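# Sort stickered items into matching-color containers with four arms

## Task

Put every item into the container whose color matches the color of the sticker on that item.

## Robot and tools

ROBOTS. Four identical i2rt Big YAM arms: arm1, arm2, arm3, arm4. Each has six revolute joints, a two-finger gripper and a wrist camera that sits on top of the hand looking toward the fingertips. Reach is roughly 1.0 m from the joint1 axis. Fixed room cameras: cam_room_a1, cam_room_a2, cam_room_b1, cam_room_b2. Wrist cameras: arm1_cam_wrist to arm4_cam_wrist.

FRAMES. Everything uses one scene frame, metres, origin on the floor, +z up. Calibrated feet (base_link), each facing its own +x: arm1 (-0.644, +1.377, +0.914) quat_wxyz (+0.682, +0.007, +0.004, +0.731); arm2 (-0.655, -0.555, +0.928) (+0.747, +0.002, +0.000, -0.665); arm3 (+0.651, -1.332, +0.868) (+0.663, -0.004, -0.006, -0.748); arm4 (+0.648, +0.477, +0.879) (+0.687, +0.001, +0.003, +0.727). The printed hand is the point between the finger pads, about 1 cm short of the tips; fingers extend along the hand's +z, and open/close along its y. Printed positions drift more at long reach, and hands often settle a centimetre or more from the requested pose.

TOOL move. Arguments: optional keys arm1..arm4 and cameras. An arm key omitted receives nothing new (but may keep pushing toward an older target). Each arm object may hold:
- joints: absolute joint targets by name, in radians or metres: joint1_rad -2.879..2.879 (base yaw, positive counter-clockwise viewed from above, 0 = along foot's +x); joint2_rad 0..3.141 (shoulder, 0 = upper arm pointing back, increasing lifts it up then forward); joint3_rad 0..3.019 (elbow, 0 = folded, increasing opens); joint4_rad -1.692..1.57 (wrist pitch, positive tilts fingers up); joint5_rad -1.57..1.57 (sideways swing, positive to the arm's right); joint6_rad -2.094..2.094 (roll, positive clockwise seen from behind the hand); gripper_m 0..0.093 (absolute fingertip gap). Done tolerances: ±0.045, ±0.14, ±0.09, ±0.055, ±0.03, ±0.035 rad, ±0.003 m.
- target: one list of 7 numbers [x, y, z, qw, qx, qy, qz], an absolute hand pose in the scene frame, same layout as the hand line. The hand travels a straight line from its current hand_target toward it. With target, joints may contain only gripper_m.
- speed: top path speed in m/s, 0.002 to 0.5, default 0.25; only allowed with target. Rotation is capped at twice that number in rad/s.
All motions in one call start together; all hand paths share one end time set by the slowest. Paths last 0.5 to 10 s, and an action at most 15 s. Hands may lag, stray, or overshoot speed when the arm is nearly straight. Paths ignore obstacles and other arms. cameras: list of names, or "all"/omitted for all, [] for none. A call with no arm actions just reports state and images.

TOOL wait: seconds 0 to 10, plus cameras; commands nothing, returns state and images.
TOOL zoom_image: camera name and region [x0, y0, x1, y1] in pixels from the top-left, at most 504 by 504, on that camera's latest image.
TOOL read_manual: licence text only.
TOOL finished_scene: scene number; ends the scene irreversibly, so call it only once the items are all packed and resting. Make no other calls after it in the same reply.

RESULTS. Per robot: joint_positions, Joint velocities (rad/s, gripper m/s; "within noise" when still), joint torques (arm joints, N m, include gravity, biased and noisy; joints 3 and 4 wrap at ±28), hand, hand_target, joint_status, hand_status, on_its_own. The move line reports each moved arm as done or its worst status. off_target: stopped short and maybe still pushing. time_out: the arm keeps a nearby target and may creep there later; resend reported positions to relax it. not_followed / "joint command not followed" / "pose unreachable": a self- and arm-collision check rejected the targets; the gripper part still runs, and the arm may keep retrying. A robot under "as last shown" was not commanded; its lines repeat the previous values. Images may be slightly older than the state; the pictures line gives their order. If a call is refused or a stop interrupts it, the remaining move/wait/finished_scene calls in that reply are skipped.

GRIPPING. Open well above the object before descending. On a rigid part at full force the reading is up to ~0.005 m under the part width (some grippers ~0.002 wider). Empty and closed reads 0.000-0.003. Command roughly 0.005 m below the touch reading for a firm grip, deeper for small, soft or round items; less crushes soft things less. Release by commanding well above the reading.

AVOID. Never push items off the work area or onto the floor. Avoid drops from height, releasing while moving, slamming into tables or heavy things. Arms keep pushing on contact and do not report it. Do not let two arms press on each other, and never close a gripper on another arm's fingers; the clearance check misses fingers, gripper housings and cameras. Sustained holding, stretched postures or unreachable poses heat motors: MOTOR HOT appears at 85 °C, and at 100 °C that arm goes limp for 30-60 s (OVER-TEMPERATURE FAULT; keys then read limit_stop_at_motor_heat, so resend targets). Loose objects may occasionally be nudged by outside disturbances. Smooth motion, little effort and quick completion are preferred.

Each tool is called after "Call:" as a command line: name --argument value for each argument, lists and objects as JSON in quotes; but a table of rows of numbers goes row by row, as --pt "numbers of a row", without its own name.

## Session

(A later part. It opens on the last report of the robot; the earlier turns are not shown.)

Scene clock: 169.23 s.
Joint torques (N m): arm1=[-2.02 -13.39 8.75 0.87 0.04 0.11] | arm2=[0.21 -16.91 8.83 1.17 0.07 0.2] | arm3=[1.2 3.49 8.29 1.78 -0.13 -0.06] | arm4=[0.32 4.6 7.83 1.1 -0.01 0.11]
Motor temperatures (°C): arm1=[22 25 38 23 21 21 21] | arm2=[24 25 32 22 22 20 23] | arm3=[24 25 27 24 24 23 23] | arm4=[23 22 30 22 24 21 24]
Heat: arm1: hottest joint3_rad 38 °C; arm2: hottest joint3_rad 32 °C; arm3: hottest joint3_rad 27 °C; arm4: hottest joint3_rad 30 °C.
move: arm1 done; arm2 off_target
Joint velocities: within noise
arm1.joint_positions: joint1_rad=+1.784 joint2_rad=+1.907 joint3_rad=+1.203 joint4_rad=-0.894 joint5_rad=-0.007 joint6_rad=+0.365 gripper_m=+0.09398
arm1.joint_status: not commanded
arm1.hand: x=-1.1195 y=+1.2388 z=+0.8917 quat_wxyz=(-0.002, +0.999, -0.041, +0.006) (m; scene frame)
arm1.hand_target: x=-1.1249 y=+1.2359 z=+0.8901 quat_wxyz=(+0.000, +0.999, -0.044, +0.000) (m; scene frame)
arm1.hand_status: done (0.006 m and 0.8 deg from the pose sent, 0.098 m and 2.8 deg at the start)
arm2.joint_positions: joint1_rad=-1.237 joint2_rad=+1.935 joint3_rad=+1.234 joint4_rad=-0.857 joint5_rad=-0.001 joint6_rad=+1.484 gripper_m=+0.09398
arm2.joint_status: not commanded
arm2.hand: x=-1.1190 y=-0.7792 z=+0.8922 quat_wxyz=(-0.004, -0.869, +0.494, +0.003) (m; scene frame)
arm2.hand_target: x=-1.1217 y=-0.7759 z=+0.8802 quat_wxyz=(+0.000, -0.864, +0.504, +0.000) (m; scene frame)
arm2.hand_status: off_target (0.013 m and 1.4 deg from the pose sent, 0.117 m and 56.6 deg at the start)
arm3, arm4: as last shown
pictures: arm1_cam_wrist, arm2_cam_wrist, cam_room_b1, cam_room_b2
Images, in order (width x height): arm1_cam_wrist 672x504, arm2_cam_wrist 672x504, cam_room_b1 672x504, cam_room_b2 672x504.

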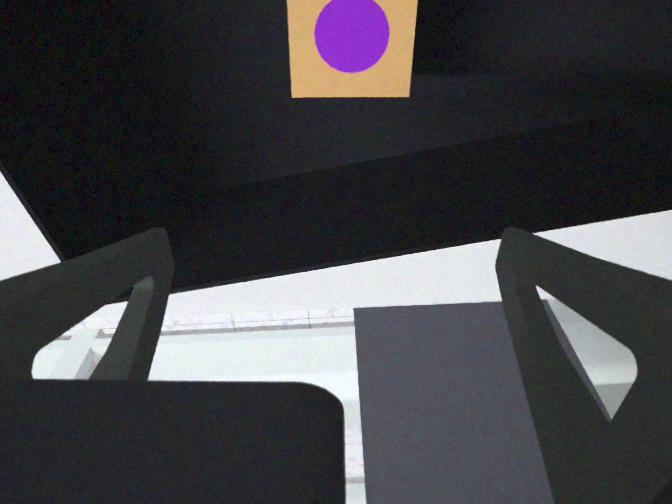

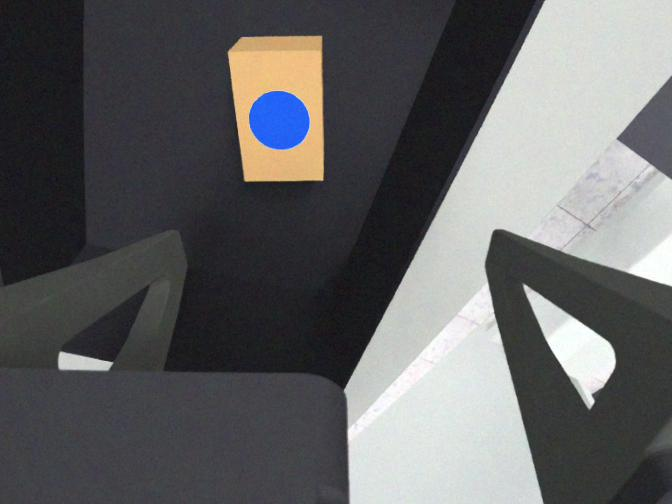

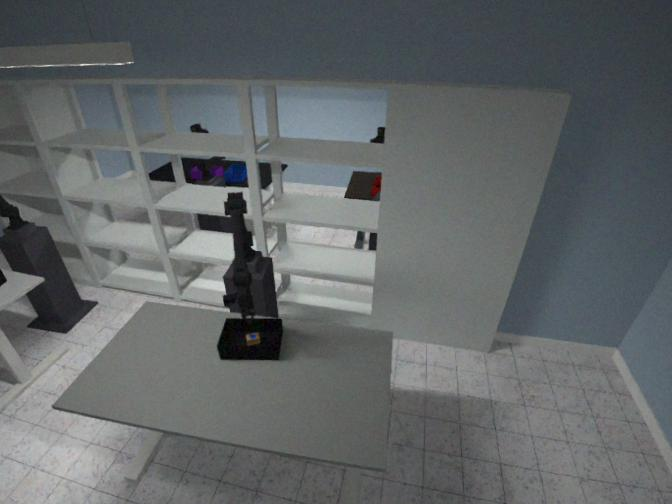

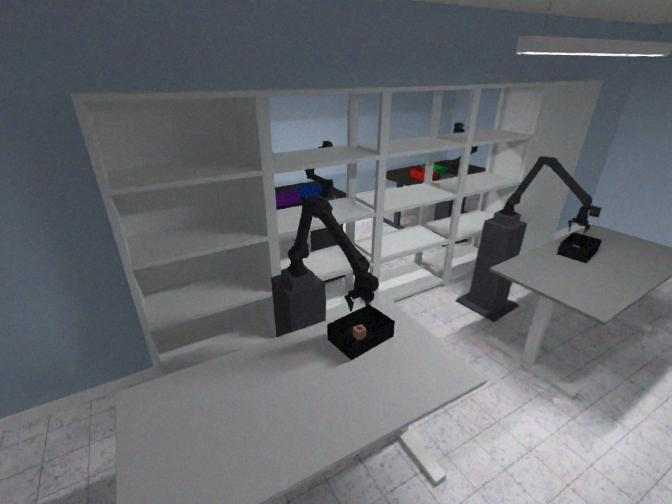

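Call:
move --arm1 '{"target": [-1.148, 1.246, 0.835, 0, 0.999, -0.044, 0], "speed": 0.4}' --arm2 '{"target": [-1.139, -0.797, 0.825, 0, 0.8638, -0.5038, 0], "speed": 0.4}' --cameras '["arm1_cam_wrist","arm2_cam_wrist"]'

Scene clock: 181.07 s.
Joint torques (N m): arm1=[-2.37 -15.33 10.52 0.75 0.11 -0.04] | arm2=[1.44 -18.32 10.77 0.94 0.06 0.21] | arm3=[1.26 3.49 8.27 1.83 -0.13 -0.08] | arm4=[0.26 4.66 7.73 1.05 -0.02 0.1]
Motor temperatures (°C): arm1=[22 25 36 23 21 21 21] | arm2=[24 25 31 22 22 20 23] | arm3=[24 25 27 24 24 23 23] | arm4=[23 22 31 22 24 21 24]
Heat: arm1: hottest joint3_rad 36 °C; arm2: hottest joint3_rad 31 °C; arm3: hottest joint3_rad 27 °C; arm4: hottest joint3_rad 31 °C.
move: arm1 off_target; arm2 off_target
Joint velocities: within noise
arm1.joint_positions: joint1_rad=+1.763 joint2_rad=+2.057 joint3_rad=+1.208 joint4_rad=-0.799 joint5_rad=-0.007 joint6_rad=+0.350 gripper_m=+0.09398
arm1.joint_status: not commanded
arm1.hand: x=-1.1204 y=+1.2497 z=+0.8208 quat_wxyz=(-0.009, +0.999, -0.045, +0.030) (m; scene frame)
arm1.hand_target: x=-1.1471 y=+1.2463 z=+0.8360 quat_wxyz=(+0.000, +0.999, -0.044, +0.000) (m; scene frame)
arm1.hand_status: off_target (0.031 m and 3.6 deg from the pose sent, 0.064 m and 0.8 deg at the start)
arm2.joint_positions: joint1_rad=-1.233 joint2_rad=+2.083 joint3_rad=+1.268 joint4_rad=-0.776 joint5_rad=-0.001 joint6_rad=+1.505 gripper_m=+0.09398
arm2.joint_status: not commanded
arm2.hand: x=-1.1256 y=-0.7847 z=+0.8279 quat_wxyz=(+0.010, -0.865, +0.502, -0.006) (m; scene frame)
arm2.hand_target: x=-1.1386 y=-0.7967 z=+0.8255 quat_wxyz=(+0.000, -0.864, +0.504, +0.000) (m; scene frame)
arm2.hand_status: off_target (0.018 m and 1.4 deg from the pose sent, 0.072 m and 1.4 deg at the start)
arm3, arm4: as last shown
pictures: arm1_cam_wrist, arm2_cam_wrist
Images, in order (width x height): arm1_cam_wrist 672x504, arm2_cam_wrist 672x504.

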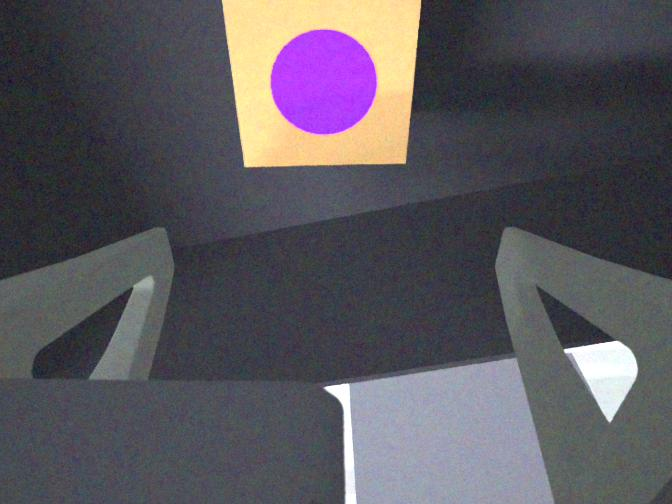

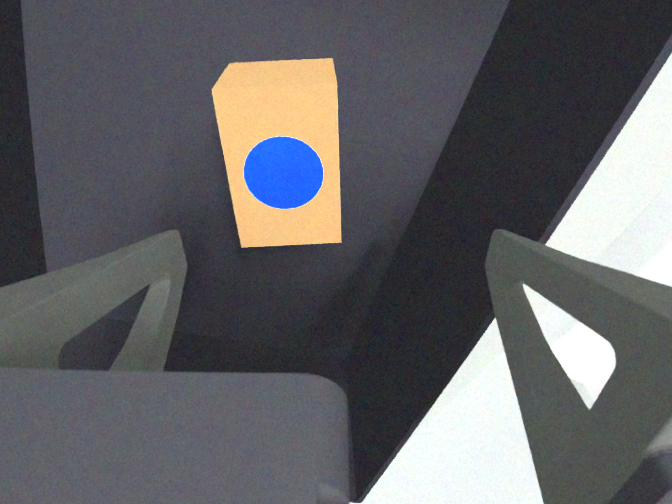

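Call:
move --arm1 '{"target": [-1.173, 1.246, 0.772, 0, 0.999, -0.044, 0], "speed": 0.3}' --arm2 '{"target": [-1.155, -0.801, 0.764, 0, 0.8788, -0.4772, 0], "speed": 0.3}' --cameras '["arm1_cam_wrist","arm2_cam_wrist"]'

Scene clock: 191.10 s.
Joint torques (N m): arm1=[-2.55 -17.2 9.46 0.62 0.12 -0.07] | arm2=[1.2 -20.13 9.96 0.96 0.07 -0.06] | arm3=[1.2 3.37 8.27 1.83 -0.13 -0.07] | arm4=[0.09 4.54 7.86 1.09 -0.05 0.11]
Motor temperatures (°C): arm1=[22 25 35 23 21 21 21] | arm2=[24 26 31 22 22 20 23] | arm3=[24 25 27 24 24 23 23] | arm4=[23 22 31 22 24 21 24]
Heat: arm1: hottest joint3_rad 35 °C; arm2: hottest joint3_rad 31 °C; arm3: hottest joint3_rad 27 °C; arm4: hottest joint3_rad 31 °C.
move: arm1 off_target; arm2 off_target
Joint velocities: within noise
arm1.joint_positions: joint1_rad=+1.755 joint2_rad=+2.218 joint3_rad=+1.295 joint4_rad=-0.715 joint5_rad=-0.007 joint6_rad=+0.339 gripper_m=+0.09398
arm1.joint_status: not commanded
arm1.hand: x=-1.1479 y=+1.2470 z=+0.7614 quat_wxyz=(-0.007, +0.999, -0.043, +0.025) (m; scene frame)
arm1.hand_target: x=-1.1724 y=+1.2464 z=+0.7728 quat_wxyz=(+0.000, +0.999, -0.044, +0.000) (m; scene frame)
arm1.hand_status: off_target (0.027 m and 3.0 deg from the pose sent, 0.072 m and 3.6 deg at the start)
arm2.joint_positions: joint1_rad=-1.233 joint2_rad=+2.234 joint3_rad=+1.334 joint4_rad=-0.695 joint5_rad=-0.001 joint6_rad=+1.467 gripper_m=+0.09398
arm2.joint_status: not commanded
arm2.hand: x=-1.1399 y=-0.7915 z=+0.7662 quat_wxyz=(+0.012, -0.874, +0.485, -0.007) (m; scene frame)
arm2.hand_target: x=-1.1546 y=-0.8007 z=+0.7645 quat_wxyz=(+0.000, -0.879, +0.477, +0.000) (m; scene frame)
arm2.hand_status: off_target (0.018 m and 1.9 deg from the pose sent, 0.072 m and 3.5 deg at the start)
arm3, arm4: as last shown
pictures: arm1_cam_wrist, arm2_cam_wrist
Images, in order (width x height): arm1_cam_wrist 672x504, arm2_cam_wrist 672x504.

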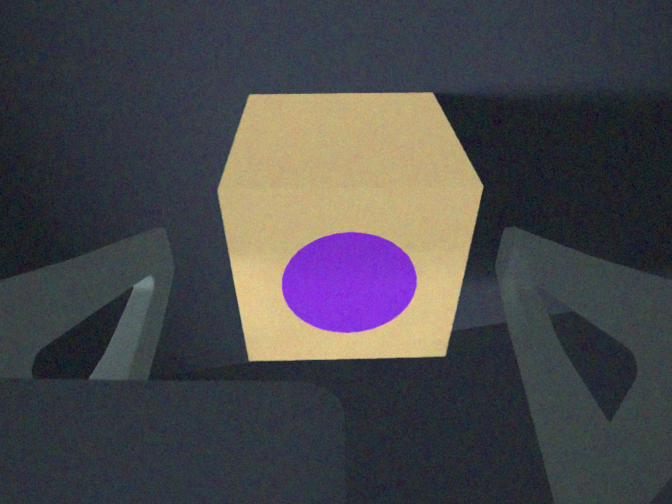

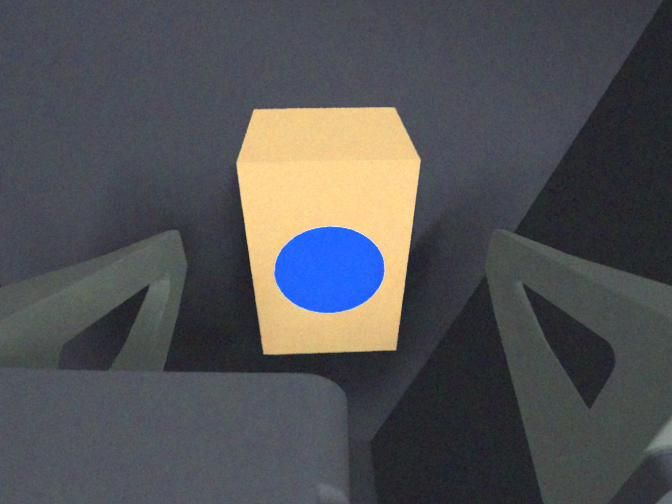

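Call:
move --arm1 '{"joints": {"gripper_m": 0.04}}' --arm2 '{"joints": {"gripper_m": 0.028}}' --cameras '[]'

Call:
move --arm1 '{"target": [-1.173, 1.246, 0.95, 0, 0.999, -0.044, 0], "speed": 0.4}' --arm2 '{"target": [-1.155, -0.801, 0.95, 0, 0.8788, -0.4772, 0], "speed": 0.4}' --cameras '["arm1_cam_wrist","arm2_cam_wrist"]'

Scene clock: 201.93 s.
Joint torques (N m): arm1=[-2.67 -16.56 9.44 0.69 0.11 -0.04] | arm2=[1.03 -19.9 9.96 0.96 0.07 -0.06] | arm3=[1.26 3.49 8.27 1.8 -0.14 -0.07] | arm4=[0.15 4.89 7.82 1.09 0 0.12]
Motor temperatures (°C): arm1=[22 26 34 23 21 21 21] | arm2=[24 26 30 22 22 20 23] | arm3=[24 24 27 24 24 23 23] | arm4=[23 22 31 22 24 21 24]
Heat: arm1: hottest joint3_rad 34 °C; arm2: hottest joint3_rad 30 °C; arm3: hottest joint3_rad 27 °C; arm4: hottest joint3_rad 31 °C.
move: arm1 off_target; arm2 off_target
Joint velocities: within noise
arm1.joint_positions: joint1_rad=+1.755 joint2_rad=+2.218 joint3_rad=+1.296 joint4_rad=-0.715 joint5_rad=-0.007 joint6_rad=+0.339 gripper_m=+0.05311
arm1.joint_status: gripper_m off_target (ended at +0.05313, target +0.04000)
arm1.hand: x=-1.1483 y=+1.2469 z=+0.7615 quat_wxyz=(-0.007, +0.999, -0.043, +0.025) (m; scene frame)
arm1.hand_target: x=-1.1724 y=+1.2463 z=+0.7728 quat_wxyz=(+0.000, +0.999, -0.044, +0.000) (m; scene frame)
arm1.hand_status: not commanded
arm2.joint_positions: joint1_rad=-1.233 joint2_rad=+2.234 joint3_rad=+1.334 joint4_rad=-0.694 joint5_rad=-0.001 joint6_rad=+1.466 gripper_m=+0.04327
arm2.joint_status: gripper_m off_target (ended at +0.04330, target +0.02800)
arm2.hand: x=-1.1401 y=-0.7916 z=+0.7663 quat_wxyz=(+0.011, -0.875, +0.484, -0.007) (m; scene frame)
arm2.hand_target: x=-1.1545 y=-0.8007 z=+0.7645 quat_wxyz=(+0.000, -0.879, +0.477, +0.000) (m; scene frame)
arm2.hand_status: not commanded
arm3, arm4: as last shown
pictures: none
No camera images: "cameras" was empty.

Scene clock: 203.20 s.
Joint torques (N m): arm1=[-2.32 -14.33 11.21 0.08 0.1 -0.03] | arm2=[0.91 -17.85 11.28 0.16 0.06 -0.07] | arm3=[1.32 3.43 8.29 1.78 -0.14 -0.08] | arm4=[0.44 4.6 7.79 1.11 -0.04 0.11]
Motor temperatures (°C): arm1=[22 26 34 23 21 21 21] | arm2=[24 26 30 22 22 20 23] | arm3=[24 24 27 24 24 23 23] | arm4=[23 22 31 22 24 21 24]
Heat: arm1: hottest joint3_rad 34 °C; arm2: hottest joint3_rad 30 °C; arm3: hottest joint3_rad 27 °C; arm4: hottest joint3_rad 31 °C.
move: arm1 off_target; arm2 done
Joint velocities: within noise
arm1.joint_positions: joint1_rad=+1.755 joint2_rad=+1.911 joint3_rad=+1.385 joint4_rad=-1.063 joint5_rad=-0.007 joint6_rad=+0.337 gripper_m=+0.05310
arm1.joint_status: not commanded
arm1.hand: x=-1.1637 y=+1.2419 z=+0.9466 quat_wxyz=(+0.000, +0.999, -0.042, +0.002) (m; scene frame)
arm1.hand_target: x=-1.1728 y=+1.2461 z=+0.9500 quat_wxyz=(+0.000, +0.999, -0.044, +0.000) (m; scene frame)
arm1.hand_status: off_target (0.011 m and 0.4 deg from the pose sent, 0.190 m and 3.0 deg at the start)
arm2.joint_positions: joint1_rad=-1.233 joint2_rad=+1.913 joint3_rad=+1.411 joint4_rad=-1.044 joint5_rad=-0.001 joint6_rad=+1.466 gripper_m=+0.04327
arm2.joint_status: not commanded
arm2.hand: x=-1.1530 y=-0.7984 z=+0.9592 quat_wxyz=(-0.009, -0.875, +0.484, +0.007) (m; scene frame)
arm2.hand_target: x=-1.1549 y=-0.8008 z=+0.9501 quat_wxyz=(+0.000, -0.879, +0.477, +0.000) (m; scene frame)
arm2.hand_status: done (0.010 m and 1.6 deg from the pose sent, 0.185 m and 1.8 deg at the start)
arm3, arm4: as last shown
pictures: arm1_cam_wrist, arm2_cam_wrist
Images, in order (width x height): arm1_cam_wrist 672x504, arm2_cam_wrist 672x504.

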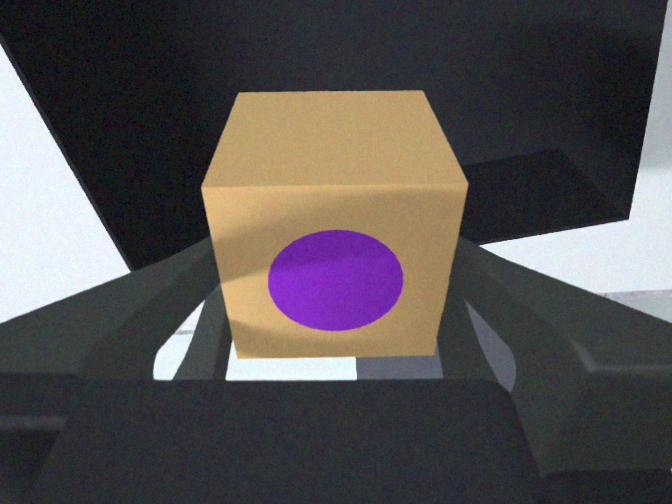

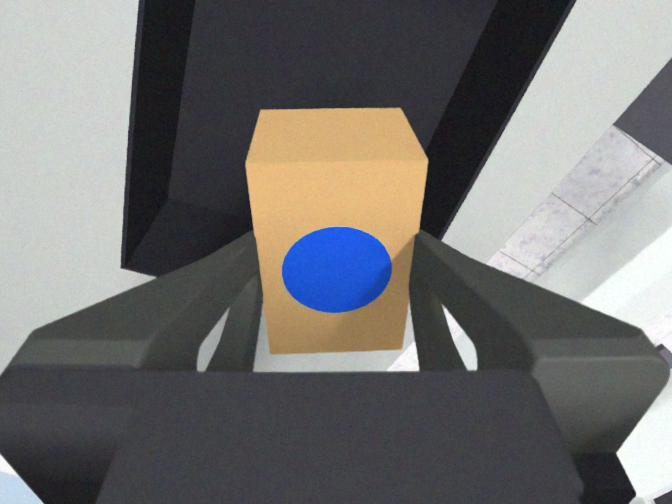

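Call:
move --arm1 '{"target": [-1.173, 1.246, 0.771, 0, 0.999, -0.044, 0], "speed": 0.3}' --arm2 '{"target": [-1.155, -0.801, 0.763, 0, 0.8788, -0.4772, 0], "speed": 0.3}' --cameras '[]'

Call:
move --arm1 '{"joints": {"gripper_m": 0.093}}' --arm2 '{"joints": {"gripper_m": 0.093}}' --cameras '[]'

Call:
move --arm1 '{"target": [-1.173, 1.246, 0.772, 0.0131, -0.9528, 0.0416, 0.3004], "speed": 0.3}' --arm2 '{"target": [-1.155, -0.801, 0.92, 0, 0.8788, -0.4772, 0], "speed": 0.3}'

Scene clock: 260.47 s.
Joint torques (N m): arm1=[-2.96 -17.55 7.49 0.69 0.07 -0.01] | arm2=[0.97 -20.95 8.05 0.99 0.07 -0.06] | arm3=[1.14 3.49 8.25 1.77 -0.13 -0.08] | arm4=[0.44 5.13 7.86 1.01 0 0.13]
Motor temperatures (°C): arm1=[22 26 34 23 21 21 22] | arm2=[24 26 31 22 22 20 24] | arm3=[24 24 27 24 24 23 23] | arm4=[23 22 31 22 24 21 24]
Heat: arm1: hottest joint3_rad 34 °C; arm2: hottest joint3_rad 31 °C; arm3: hottest joint3_rad 27 °C; arm4: hottest joint3_rad 31 °C.
move: arm1 off_target; arm2 done
Joint velocities: within noise
arm1.joint_positions: joint1_rad=+1.755 joint2_rad=+2.228 joint3_rad=+1.322 joint4_rad=-0.714 joint5_rad=-0.007 joint6_rad=+0.337 gripper_m=+0.05310
arm1.joint_status: not commanded
arm1.hand: x=-1.1596 y=+1.2442 z=+0.7621 quat_wxyz=(-0.005, +0.999, -0.042, +0.017) (m; scene frame)
arm1.hand_target: x=-1.1729 y=+1.2460 z=+0.7711 quat_wxyz=(+0.000, +0.999, -0.044, +0.000) (m; scene frame)
arm1.hand_status: off_target (0.016 m and 2.0 deg from the pose sent, 0.176 m and 0.4 deg at the start)
arm2.joint_positions: joint1_rad=-1.233 joint2_rad=+2.245 joint3_rad=+1.361 joint4_rad=-0.693 joint5_rad=-0.001 joint6_rad=+1.466 gripper_m=+0.04327
arm2.joint_status: not commanded
arm2.hand: x=-1.1507 y=-0.7969 z=+0.7668 quat_wxyz=(+0.004, -0.875, +0.484, -0.003) (m; scene frame)
arm2.hand_target: x=-1.1549 y=-0.8009 z=+0.7630 quat_wxyz=(+0.000, -0.879, +0.477, +0.000) (m; scene frame)
arm2.hand_status: done (0.007 m and 1.1 deg from the pose sent, 0.196 m and 1.6 deg at the start)
arm3, arm4: as last shown
pictures: none
No camera images: "cameras" was empty.

Scene clock: 261.07 s.
Joint torques (N m): arm1=[-2.67 -18.08 7.51 0.95 0.09 0.02] | arm2=[0.91 -20.84 8.06 0.99 0.06 -0.06] | arm3=[1.2 3.55 8.28 1.81 -0.13 -0.09] | arm4=[-0.44 4.54 7.82 1.09 -0.03 0.09]
Motor temperatures (°C): arm1=[22 26 34 23 21 21 22] | arm2=[24 26 31 22 22 20 24] | arm3=[24 24 27 24 24 23 23] | arm4=[23 22 31 22 24 21 24]
Heat: arm1: hottest joint3_rad 34 °C; arm2: hottest joint3_rad 31 °C; arm3: hottest joint3_rad 27 °C; arm4: hottest joint3_rad 31 °C.
move: arm1 done; arm2 done
Joint velocities: within noise
arm1.joint_positions: joint1_rad=+1.755 joint2_rad=+2.228 joint3_rad=+1.322 joint4_rad=-0.714 joint5_rad=-0.007 joint6_rad=+0.337 gripper_m=+0.09296
arm1.joint_status: all done
arm1.hand: x=-1.1596 y=+1.2442 z=+0.7621 quat_wxyz=(-0.005, +0.999, -0.042, +0.017) (m; scene frame)
arm1.hand_target: x=-1.1729 y=+1.2460 z=+0.7711 quat_wxyz=(+0.000, +0.999, -0.044, +0.000) (m; scene frame)
arm1.hand_status: not commanded
arm2.joint_positions: joint1_rad=-1.233 joint2_rad=+2.245 joint3_rad=+1.361 joint4_rad=-0.693 joint5_rad=-0.001 joint6_rad=+1.465 gripper_m=+0.09291
arm2.joint_status: all done
arm2.hand: x=-1.1507 y=-0.7969 z=+0.7668 quat_wxyz=(+0.004, -0.875, +0.484, -0.003) (m; scene frame)
arm2.hand_target: x=-1.1549 y=-0.8009 z=+0.7630 quat_wxyz=(+0.000, -0.879, +0.477, +0.000) (m; scene frame)
arm2.hand_status: not commanded
arm3.joint_positions: joint1_rad=-2.886 joint2_rad=+0.346 joint3_rad=+0.868 joint4_rad=-0.552 joint5_rad=-1.413 joint6_rad=-0.033 gripper_m=+0.09400
arm3.joint_status: not commanded
arm3.hand: x=+0.4643 y=-1.2278 z=+1.3763 quat_wxyz=(+0.005, -0.709, +0.011, +0.705) (m; scene frame)
arm3.hand_target: x=+0.4639 y=-1.2258 z=+1.3760 quat_wxyz=(+0.007, -0.709, +0.007, +0.705) (m; scene frame)
arm3.hand_status: not commanded
arm4.joint_positions: joint1_rad=+1.511 joint2_rad=+0.026 joint3_rad=+0.724 joint4_rad=-0.823 joint5_rad=-0.005 joint6_rad=-0.012 gripper_m=+0.09401
arm4.joint_status: not commanded
arm4.hand: x=+0.4662 y=+0.4791 z=+1.3031 quat_wxyz=(-0.002, +0.748, +0.004, -0.664) (m; scene frame)
arm4.hand_target: x=+0.4694 y=+0.4799 z=+1.3010 quat_wxyz=(-0.001, +0.749, -0.001, -0.663) (m; scene frame)
arm4.hand_status: not commanded
pictures: none
No camera images: "cameras" was empty.

Scene clock: 262.77 s.
Joint torques (N m): arm1=[-1.14 -14.21 4.57 1.94 0.23 -0.03] | arm2=[0.97 -20.66 12.48 0.05 0.08 -0.07] | arm3=[1.26 3.43 8.28 1.78 -0.13 -0.07] | arm4=[0.32 4.37 7.84 1.01 -0.03 0.12]
Motor temperatures (°C): arm1=[22 26 34 23 21 21 22] | arm2=[24 26 31 22 22 20 24] | arm3=[24 24 27 24 24 23 23] | arm4=[23 22 31 22 24 21 24]
Heat: arm1: hottest joint3_rad 34 °C; arm2: hottest joint3_rad 31 °C; arm3: hottest joint3_rad 27 °C; arm4: hottest joint3_rad 31 °C.
move: arm1 off_target; arm2 off_target
Joint velocities: within noise
arm1.joint_positions: joint1_rad=+1.809 joint2_rad=+2.141 joint3_rad=+0.913 joint4_rad=+0.184 joint5_rad=+0.219 joint6_rad=+0.345 gripper_m=+0.09296
arm1.joint_status: not commanded
arm1.hand: x=-1.1671 y=+1.2528 z=+0.7638 quat_wxyz=(-0.018, +0.957, -0.047, -0.286) (m; scene frame)
arm1.hand_target: x=-1.1728 y=+1.2461 z=+0.7720 quat_wxyz=(-0.013, +0.953, -0.042, -0.300) (m; scene frame)
arm1.hand_status: off_target (0.012 m and 1.8 deg from the pose sent, 0.017 m and 36.9 deg at the start)
arm2.joint_positions: joint1_rad=-1.233 joint2_rad=+1.984 joint3_rad=+1.361 joint4_rad=-0.978 joint5_rad=-0.001 joint6_rad=+1.465 gripper_m=+0.09291
arm2.joint_status: not commanded
arm2.hand: x=-1.1392 y=-0.7916 z=+0.9059 quat_wxyz=(+0.014, -0.875, +0.484, -0.009) (m; scene frame)
arm2.hand_target: x=-1.1544 y=-0.8006 z=+0.9202 quat_wxyz=(+0.000, -0.879, +0.477, +0.000) (m; scene frame)
arm2.hand_status: off_target (0.023 m and 2.1 deg from the pose sent, 0.153 m and 1.1 deg at the start)
arm3, arm4: as last shown
pictures: arm1_cam_wrist, arm2_cam_wrist, arm3_cam_wrist, arm4_cam_wrist, cam_room_a1, cam_room_a2, cam_room_b1, cam_room_b2
Images, in order (width x height): arm1_cam_wrist 672x504, arm2_cam_wrist 672x504, arm3_cam_wrist 672x504, arm4_cam_wrist 672x504, cam_room_a1 672x504, cam_room_a2 672x504, cam_room_b1 672x504, cam_room_b2 672x504.

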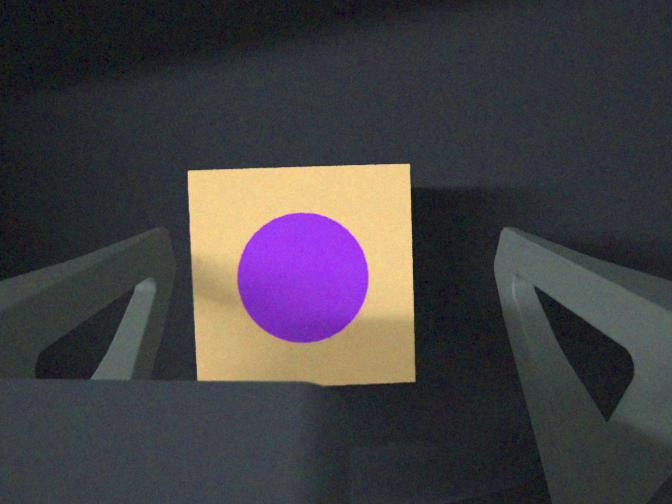

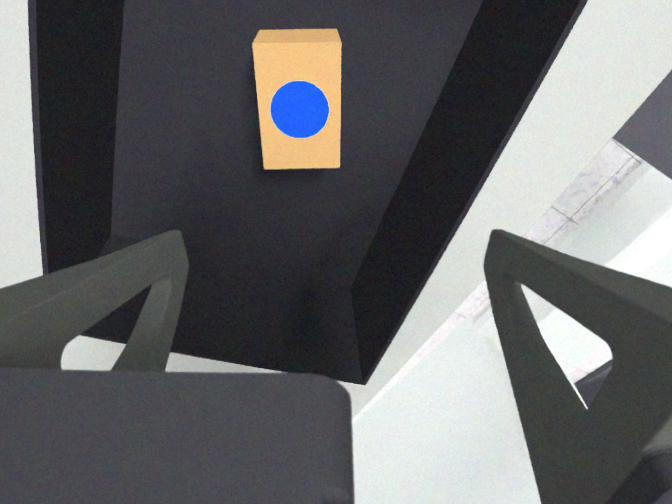

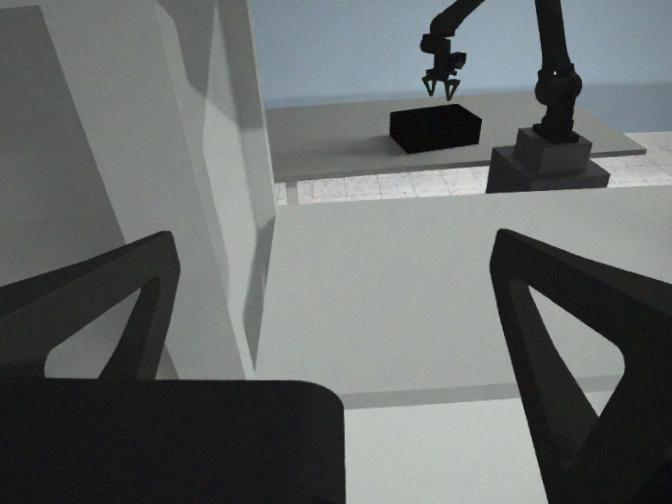

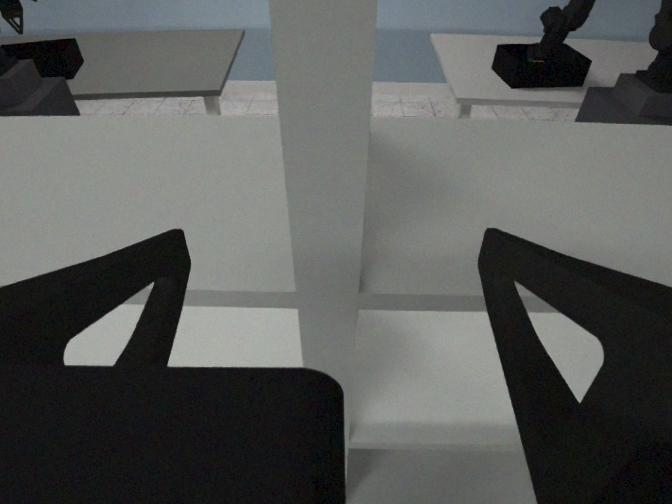

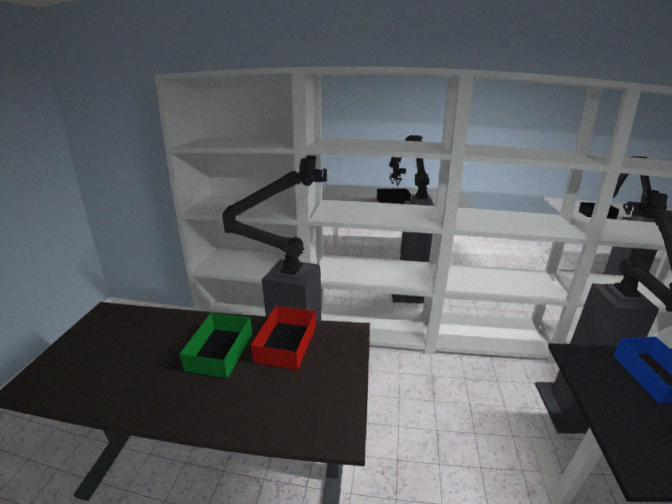

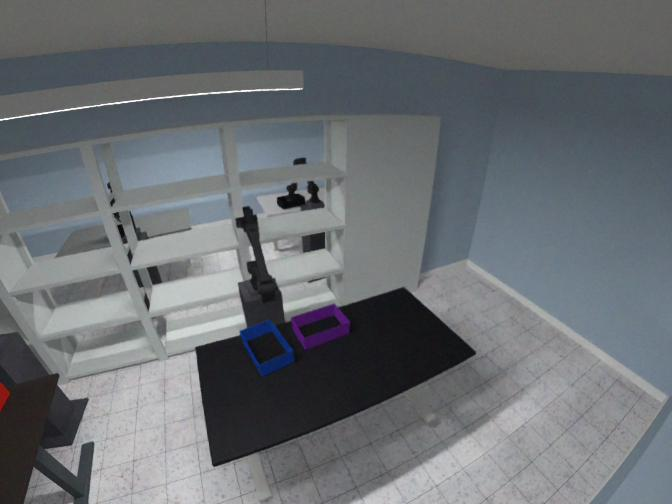

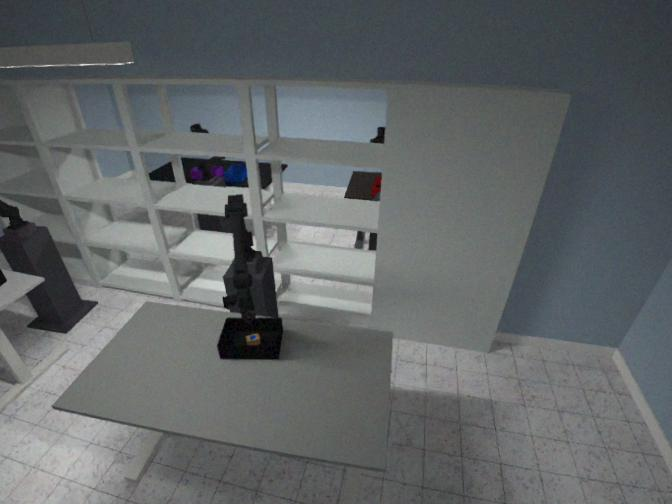

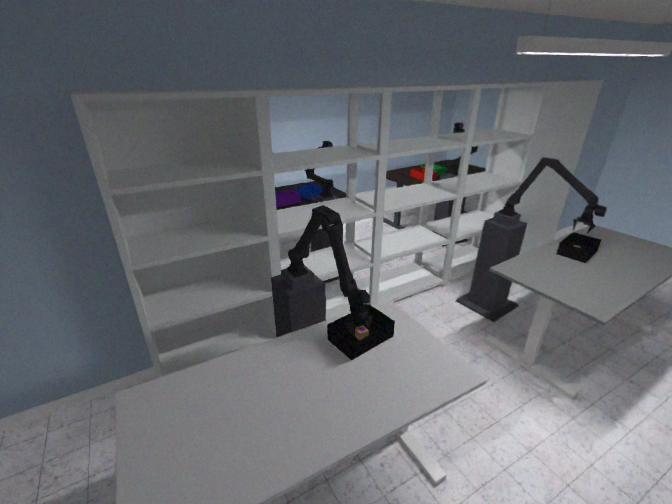

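Call:
move --arm1 '{"target": [-1.173, 1.238, 0.772, 0.0131, -0.9528, 0.0416, 0.3004], "speed": 0.3}' --arm2 '{"target": [-1.155, -0.801, 0.87, -0.0854, -0.9144, -0.2709, 0.2883], "speed": 0.4}' --cameras '["arm1_cam_wrist","arm2_cam_wrist"]'

Call:
move --arm1 '{"joints": {"gripper_m": 0.04}}' --arm2 '{"target": [-1.155, -0.801, 0.772, -0.0854, -0.9144, -0.2709, 0.2883], "speed": 0.3}' --cameras '["arm1_cam_wrist","arm2_cam_wrist"]'

Scene clock: 270.80 s.
Joint torques (N m): arm1=[-1.26 -14.62 5.24 1.72 0.25 0.14] | arm2=[0.21 -16.97 6.37 2.67 -0.24 -0.08] | arm3=[1.32 3.6 8.28 1.8 -0.14 -0.08] | arm4=[-0.09 4.6 7.88 1.01 0.02 0.1]
Motor temperatures (°C): arm1=[22 26 33 23 21 21 22] | arm2=[24 26 31 22 22 20 24] | arm3=[24 24 27 24 24 23 23] | arm4=[23 22 31 22 24 21 24]
Heat: arm1: hottest joint3_rad 33 °C; arm2: hottest joint3_rad 31 °C; arm3: hottest joint3_rad 27 °C; arm4: hottest joint3_rad 31 °C.
move: arm1 off_target; arm2 done
Joint velocities: within noise
arm1.joint_positions: joint1_rad=+1.824 joint2_rad=+2.141 joint3_rad=+0.913 joint4_rad=+0.184 joint5_rad=+0.227 joint6_rad=+0.347 gripper_m=+0.09296
arm1.joint_status: not commanded
arm1.hand: x=-1.1655 y=+1.2464 z=+0.7640 quat_wxyz=(-0.020, +0.957, -0.041, -0.288) (m; scene frame)
arm1.hand_target: x=-1.1727 y=+1.2380 z=+0.7720 quat_wxyz=(-0.013, +0.953, -0.041, -0.300) (m; scene frame)
arm1.hand_status: off_target (0.014 m and 1.7 deg from the pose sent, 0.018 m and 1.8 deg at the start)
arm2.joint_positions: joint1_rad=-1.249 joint2_rad=+1.890 joint3_rad=+0.915 joint4_rad=+0.016 joint5_rad=-0.081 joint6_rad=-0.103 gripper_m=+0.09292
arm2.joint_status: not commanded
arm2.hand: x=-1.1578 y=-0.8060 z=+0.8765 quat_wxyz=(-0.087, -0.915, -0.267, +0.289) (m; scene frame)
arm2.hand_target: x=-1.1548 y=-0.8011 z=+0.8700 quat_wxyz=(-0.085, -0.915, -0.271, +0.288) (m; scene frame)
arm2.hand_status: done (0.009 m and 0.5 deg from the pose sent, 0.040 m and 96.6 deg at the start)
arm3, arm4: as last shown
pictures: arm1_cam_wrist, arm2_cam_wrist
Images, in order (width x height): arm1_cam_wrist 672x504, arm2_cam_wrist 672x504.

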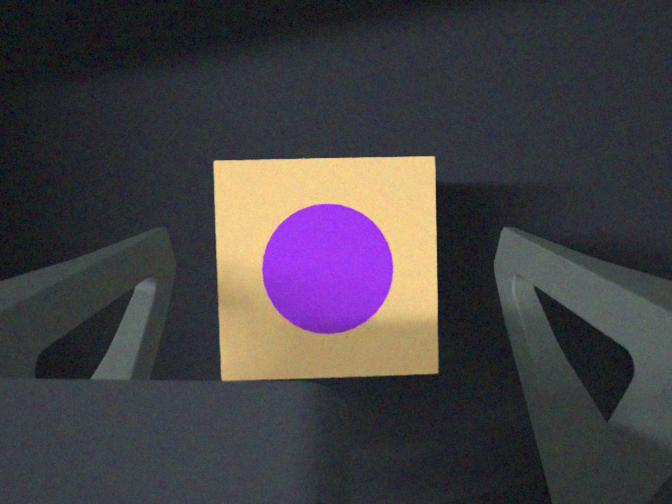

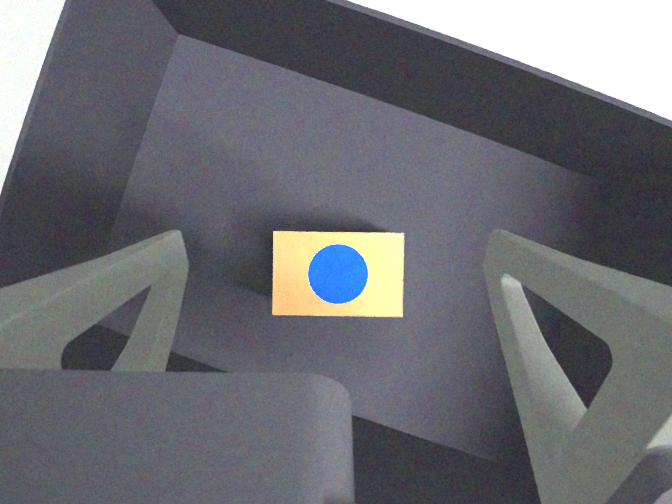

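Scene clock: 271.87 s.
Joint torques (N m): arm1=[-0.91 -14.45 5.22 1.63 0.2 0.1] | arm2=[0.32 -17.9 6.19 2.55 -0.19 -0.08] | arm3=[1.26 3.55 8.25 1.78 -0.13 -0.08] | arm4=[0.32 5.01 7.79 0.99 0.01 0.11]
Motor temperatures (°C): arm1=[22 26 33 23 21 21 22] | arm2=[24 26 31 22 22 20 24] | arm3=[24 24 27 24 24 23 23] | arm4=[23 22 31 22 24 21 24]
Heat: arm1: hottest joint3_rad 33 °C; arm2: hottest joint3_rad 31 °C; arm3: hottest joint3_rad 27 °C; arm4: hottest joint3_rad 31 °C.
move: arm1 off_target; arm2 done
Joint velocities: within noise
arm1.joint_positions: joint1_rad=+1.824 joint2_rad=+2.141 joint3_rad=+0.913 joint4_rad=+0.184 joint5_rad=+0.229 joint6_rad=+0.348 gripper_m=+0.05313
arm1.joint_status: gripper_m off_target (ended at +0.05315, target +0.04000)
arm1.hand: x=-1.1655 y=+1.2465 z=+0.7641 quat_wxyz=(-0.020, +0.957, -0.042, -0.288) (m; scene frame)
arm1.hand_target: x=-1.1727 y=+1.2380 z=+0.7720 quat_wxyz=(-0.013, +0.953, -0.042, -0.300) (m; scene frame)
arm1.hand_status: not commanded
arm2.joint_positions: joint1_rad=-1.250 joint2_rad=+2.149 joint3_rad=+0.913 joint4_rad=+0.250 joint5_rad=-0.082 joint6_rad=-0.103 gripper_m=+0.09292
arm2.joint_status: not commanded
arm2.hand: x=-1.1453 y=-0.7995 z=+0.7701 quat_wxyz=(-0.085, -0.919, -0.267, +0.277) (m; scene frame)
arm2.hand_target: x=-1.1548 y=-0.8008 z=+0.7721 quat_wxyz=(-0.085, -0.915, -0.271, +0.288) (m; scene frame)
arm2.hand_status: done (0.010 m and 1.5 deg from the pose sent, 0.105 m and 0.5 deg at the start)
arm3, arm4: as last shown
pictures: arm1_cam_wrist, arm2_cam_wrist
Images, in order (width x height): arm1_cam_wrist 672x504, arm2_cam_wrist 672x504.

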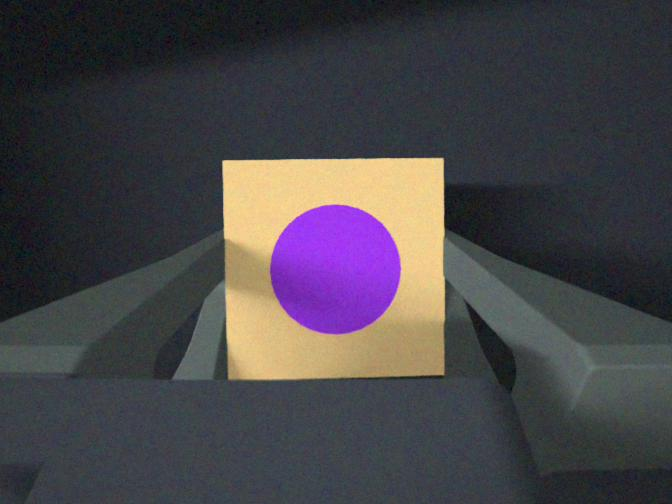

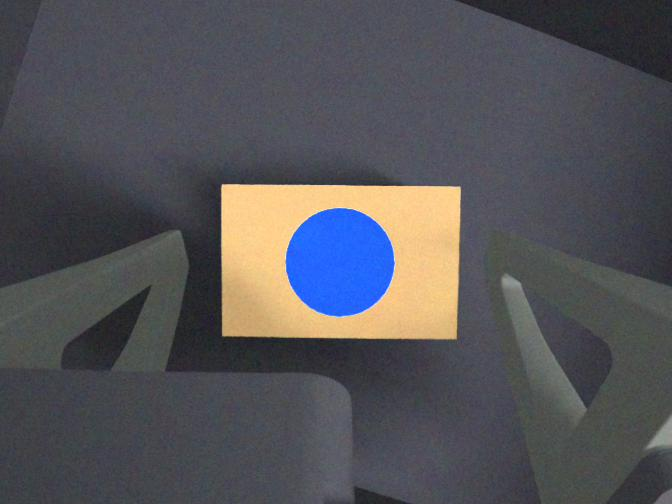

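Call:
move --arm2 '{"joints": {"gripper_m": 0.045}}' --arm1 '{"target": [-1.173, 1.238, 0.93, 0.0131, -0.9528, 0.0416, 0.3004], "speed": 0.4}' --arm4 '{"joints": {"joint1_rad": 0.898, "joint2_rad": 0.704, "joint3_rad": 0.756, "joint4_rad": -1.012, "joint5_rad": 0, "joint6_rad": 0}}' --arm3 '{"joints": {"joint1_rad": -1.45, "joint2_rad": 0.704, "joint3_rad": 0.756, "joint4_rad": -1.012, "joint5_rad": 0, "joint6_rad": 0}}' --cameras '[]'

Call:
move --arm1 '{"joints": {"joint1_rad": 1.5, "joint2_rad": 0.704, "joint3_rad": 0.756, "joint4_rad": -1.012, "joint5_rad": 0, "joint6_rad": 0}}' --arm2 '{"target": [-1.155, -0.801, 0.93, -0.0854, -0.9144, -0.2709, 0.2883], "speed": 0.4}' --arm4 '{"target": [0.08, 0.88, 1.12, 0.1277, -0.4017, 0.2741, 0.8643], "speed": 0.3}'

Scene clock: 288.37 s.
Joint torques (N m): arm1=[-0.73 -11.28 10.61 0.9 0.15 0.06] | arm2=[0.38 -17.79 6.17 2.55 -0.17 -0.06] | arm3=[2.02 -3.19 9.85 0.83 0.11 0] | arm4=[0.67 -2.2 11.58 0.49 0.15 0.15]
Motor temperatures (°C): arm1=[22 26 32 23 21 21 22] | arm2=[24 27 29 22 22 20 23] | arm3=[24 24 28 24 24 23 23] | arm4=[23 22 32 22 24 21 24]
Heat: arm1: hottest joint3_rad 32 °C; arm2: hottest joint3_rad 29 °C; arm3: hottest joint3_rad 28 °C; arm4: hottest joint3_rad 32 °C.
move: arm1 off_target; arm2 off_target; arm3 done; arm4 done
Joint velocities: within noise
arm1.joint_positions: joint1_rad=+1.824 joint2_rad=+1.736 joint3_rad=+0.906 joint4_rad=-0.198 joint5_rad=+0.228 joint6_rad=+0.348 gripper_m=+0.05312
arm1.joint_status: not commanded
arm1.hand: x=-1.1635 y=+1.2458 z=+0.9242 quat_wxyz=(-0.017, +0.954, -0.043, -0.295) (m; scene frame)
arm1.hand_target: x=-1.1726 y=+1.2380 z=+0.9302 quat_wxyz=(-0.013, +0.953, -0.041, -0.300) (m; scene frame)
arm1.hand_status: off_target (0.014 m and 0.8 deg from the pose sent, 0.166 m and 1.7 deg at the start)
arm2.joint_positions: joint1_rad=-1.250 joint2_rad=+2.149 joint3_rad=+0.913 joint4_rad=+0.250 joint5_rad=-0.082 joint6_rad=-0.104 gripper_m=+0.06696
arm2.joint_status: gripper_m off_target (ended at +0.06699, target +0.04500)
arm2.hand: x=-1.1453 y=-0.7996 z=+0.7701 quat_wxyz=(-0.085, -0.919, -0.268, +0.277) (m; scene frame)
arm2.hand_target: x=-1.1549 y=-0.8008 z=+0.7722 quat_wxyz=(-0.085, -0.914, -0.271, +0.288) (m; scene frame)
arm2.hand_status: not commanded
arm3.joint_positions: joint1_rad=-1.459 joint2_rad=+0.714 joint3_rad=+0.750 joint4_rad=-1.006 joint5_rad=-0.003 joint6_rad=-0.005 gripper_m=+0.09401
arm3.joint_status: all done
arm3.hand: x=+0.3485 y=-1.3257 z=+1.1065 quat_wxyz=(-0.006, -0.955, +0.003, +0.296) (m; scene frame)
arm3.hand_target: x=+0.3498 y=-1.3278 z=+1.1113 quat_wxyz=(-0.007, -0.954, +0.002, +0.300) (m; scene frame)
arm3.hand_status: not commanded
arm4.joint_positions: joint1_rad=+0.901 joint2_rad=+0.701 joint3_rad=+0.724 joint4_rad=-1.000 joint5_rad=-0.002 joint6_rad=-0.012 gripper_m=+0.09401
arm4.joint_status: all done
arm4.hand: x=+0.4062 y=+0.6491 z=+1.1096 quat_wxyz=(-0.087, +0.913, -0.283, -0.280) (m; scene frame)
arm4.hand_target: x=+0.4038 y=+0.6525 z=+1.1239 quat_wxyz=(-0.089, +0.908, -0.290, -0.288) (m; scene frame)
arm4.hand_status: not commanded
pictures: none
No camera images: "cameras" was empty.

Scene clock: 291.60 s.
Joint torques (N m): arm1=[-1.14 -0.15 12.93 0.95 -0.03 -0.07] | arm2=[0.15 -17.85 9.2 1.44 -0.2 -0.06] | arm3=[2.02 -3.14 9.87 0.83 0.12 -0.01] | arm4=[2.61 -14.86 10.14 1.62 0.16 0.13]
Motor temperatures (°C): arm1=[22 26 32 23 21 21 22] | arm2=[24 27 29 22 22 20 24] | arm3=[24 24 28 24 24 23 23] | arm4=[23 22 32 22 24 21 24]
Heat: arm1: hottest joint3_rad 32 °C; arm2: hottest joint3_rad 29 °C; arm3: hottest joint3_rad 28 °C; arm4: hottest joint3_rad 32 °C.
move: arm1 done; arm2 done; arm4 off_target
Joint velocities: within noise
arm1.joint_positions: joint1_rad=+1.491 joint2_rad=+0.706 joint3_rad=+0.739 joint4_rad=-1.003 joint5_rad=+0.002 joint6_rad=+0.008 gripper_m=+0.05311
arm1.joint_status: all done
arm1.hand: x=-0.9397 y=+1.3807 z=+1.1546 quat_wxyz=(-0.002, +0.953, -0.009, -0.303) (m; scene frame)
arm1.hand_target: x=-0.9408 y=+1.3778 z=+1.1629 quat_wxyz=(-0.002, +0.951, -0.001, -0.308) (m; scene frame)
arm1.hand_status: not commanded
arm2.joint_positions: joint1_rad=-1.250 joint2_rad=+1.770 joint3_rad=+0.913 joint4_rad=-0.113 joint5_rad=-0.082 joint6_rad=-0.104 gripper_m=+0.06696
arm2.joint_status: not commanded
arm2.hand: x=-1.1503 y=-0.8023 z=+0.9217 quat_wxyz=(-0.086, -0.917, -0.267, +0.284) (m; scene frame)
arm2.hand_target: x=-1.1550 y=-0.8009 z=+0.9300 quat_wxyz=(-0.085, -0.914, -0.271, +0.289) (m; scene frame)
arm2.hand_status: done (0.010 m and 0.7 deg from the pose sent, 0.160 m and 1.5 deg at the start)
arm3.joint_positions: joint1_rad=-1.459 joint2_rad=+0.713 joint3_rad=+0.750 joint4_rad=-1.006 joint5_rad=-0.003 joint6_rad=-0.005 gripper_m=+0.09401
arm3.joint_status: not commanded
arm3.hand: x=+0.3487 y=-1.3257 z=+1.1066 quat_wxyz=(-0.006, -0.955, +0.003, +0.296) (m; scene frame)
arm3.hand_target: x=+0.3499 y=-1.3278 z=+1.1113 quat_wxyz=(-0.007, -0.954, +0.002, +0.300) (m; scene frame)
arm3.hand_status: not commanded
arm4.joint_positions: joint1_rad=+0.918 joint2_rad=+2.040 joint3_rad=+1.058 joint4_rad=+1.514 joint5_rad=+0.134 joint6_rad=+0.345 gripper_m=+0.09401
arm4.joint_status: not commanded
arm4.hand: x=+0.1011 y=+0.8788 z=+1.1255 quat_wxyz=(-0.140, +0.413, -0.278, -0.856) (m; scene frame)
arm4.hand_target: x=+0.0815 y=+0.8787 z=+1.1194 quat_wxyz=(-0.128, +0.403, -0.274, -0.864) (m; scene frame)
arm4.hand_status: off_target (0.022 m and 2.2 deg from the pose sent, 0.400 m and 91.5 deg at the start)
pictures: arm1_cam_wrist, arm2_cam_wrist, arm3_cam_wrist, arm4_cam_wrist, cam_room_a1, cam_room_a2, cam_room_b1, cam_room_b2
Images, in order (width x height): arm1_cam_wrist 672x504, arm2_cam_wrist 672x504, arm3_cam_wrist 672x504, arm4_cam_wrist 672x504, cam_room_a1 672x504, cam_room_a2 672x504, cam_room_b1 672x504, cam_room_b2 672x504.

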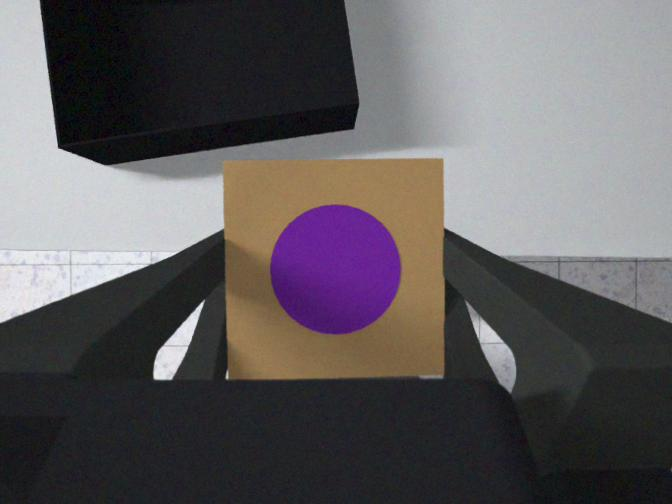

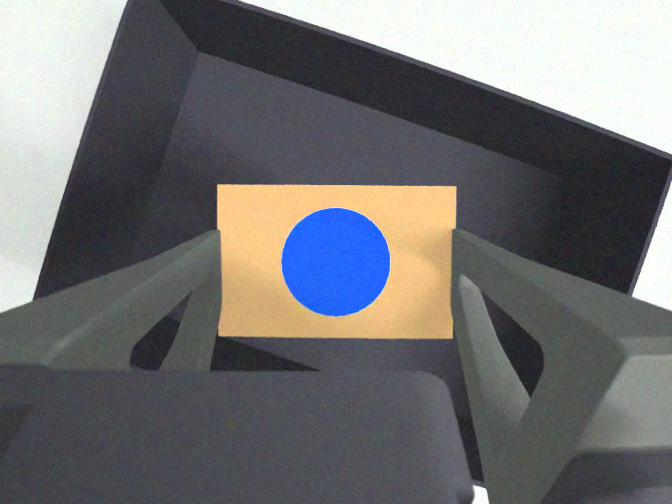

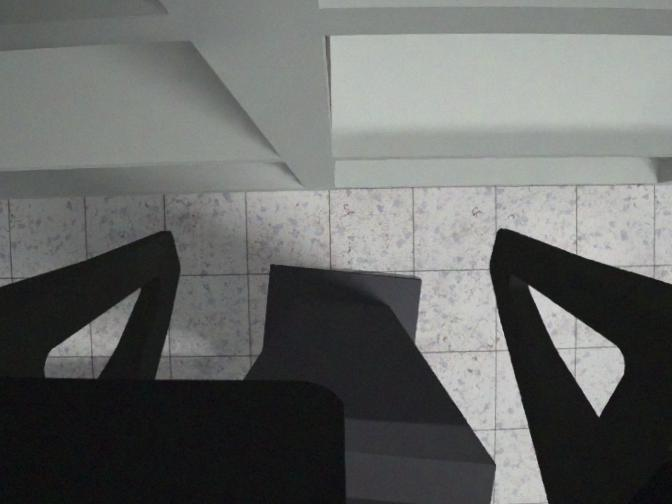

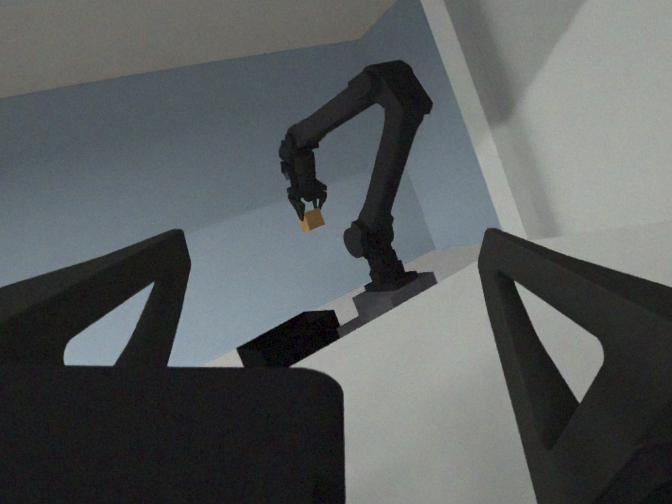

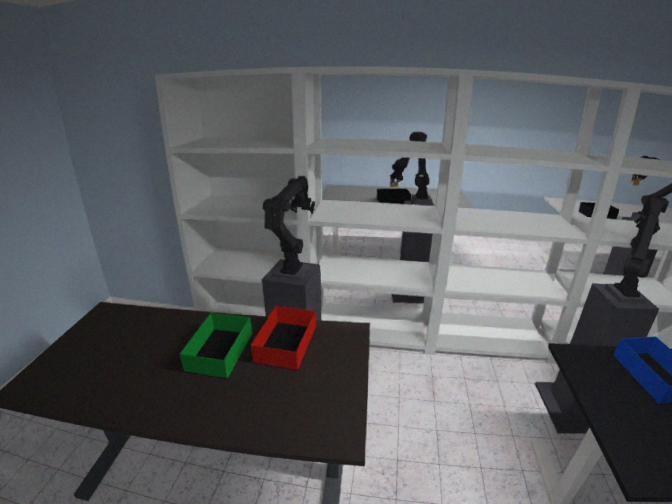

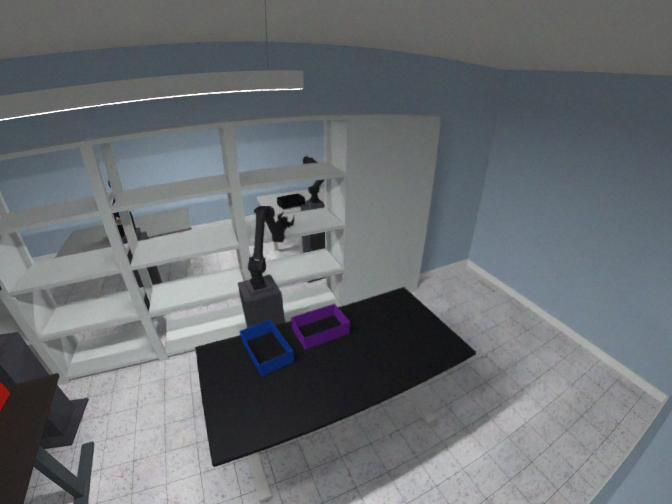

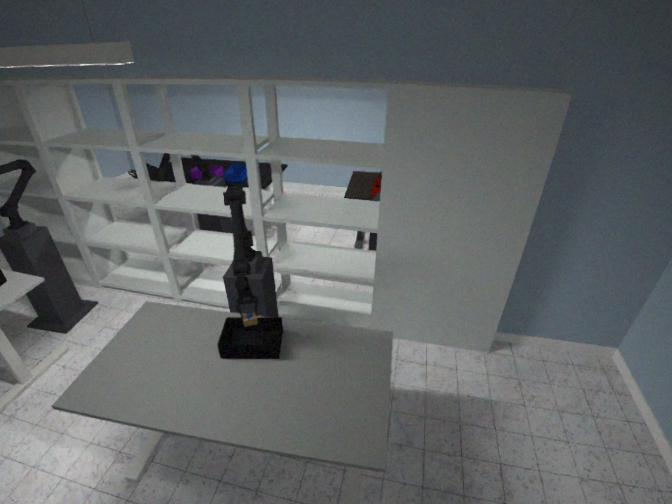

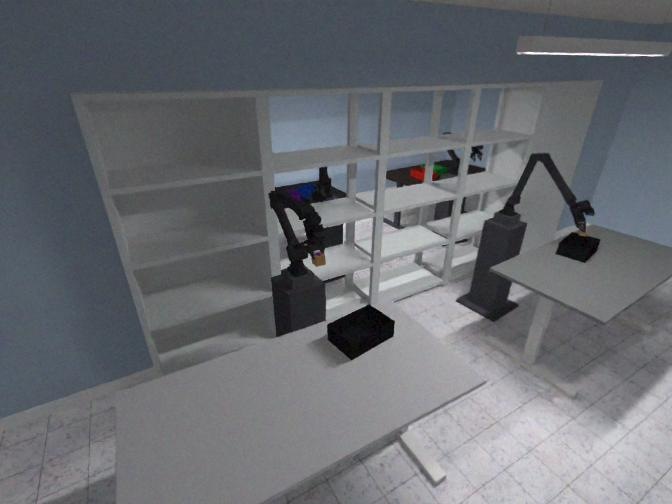

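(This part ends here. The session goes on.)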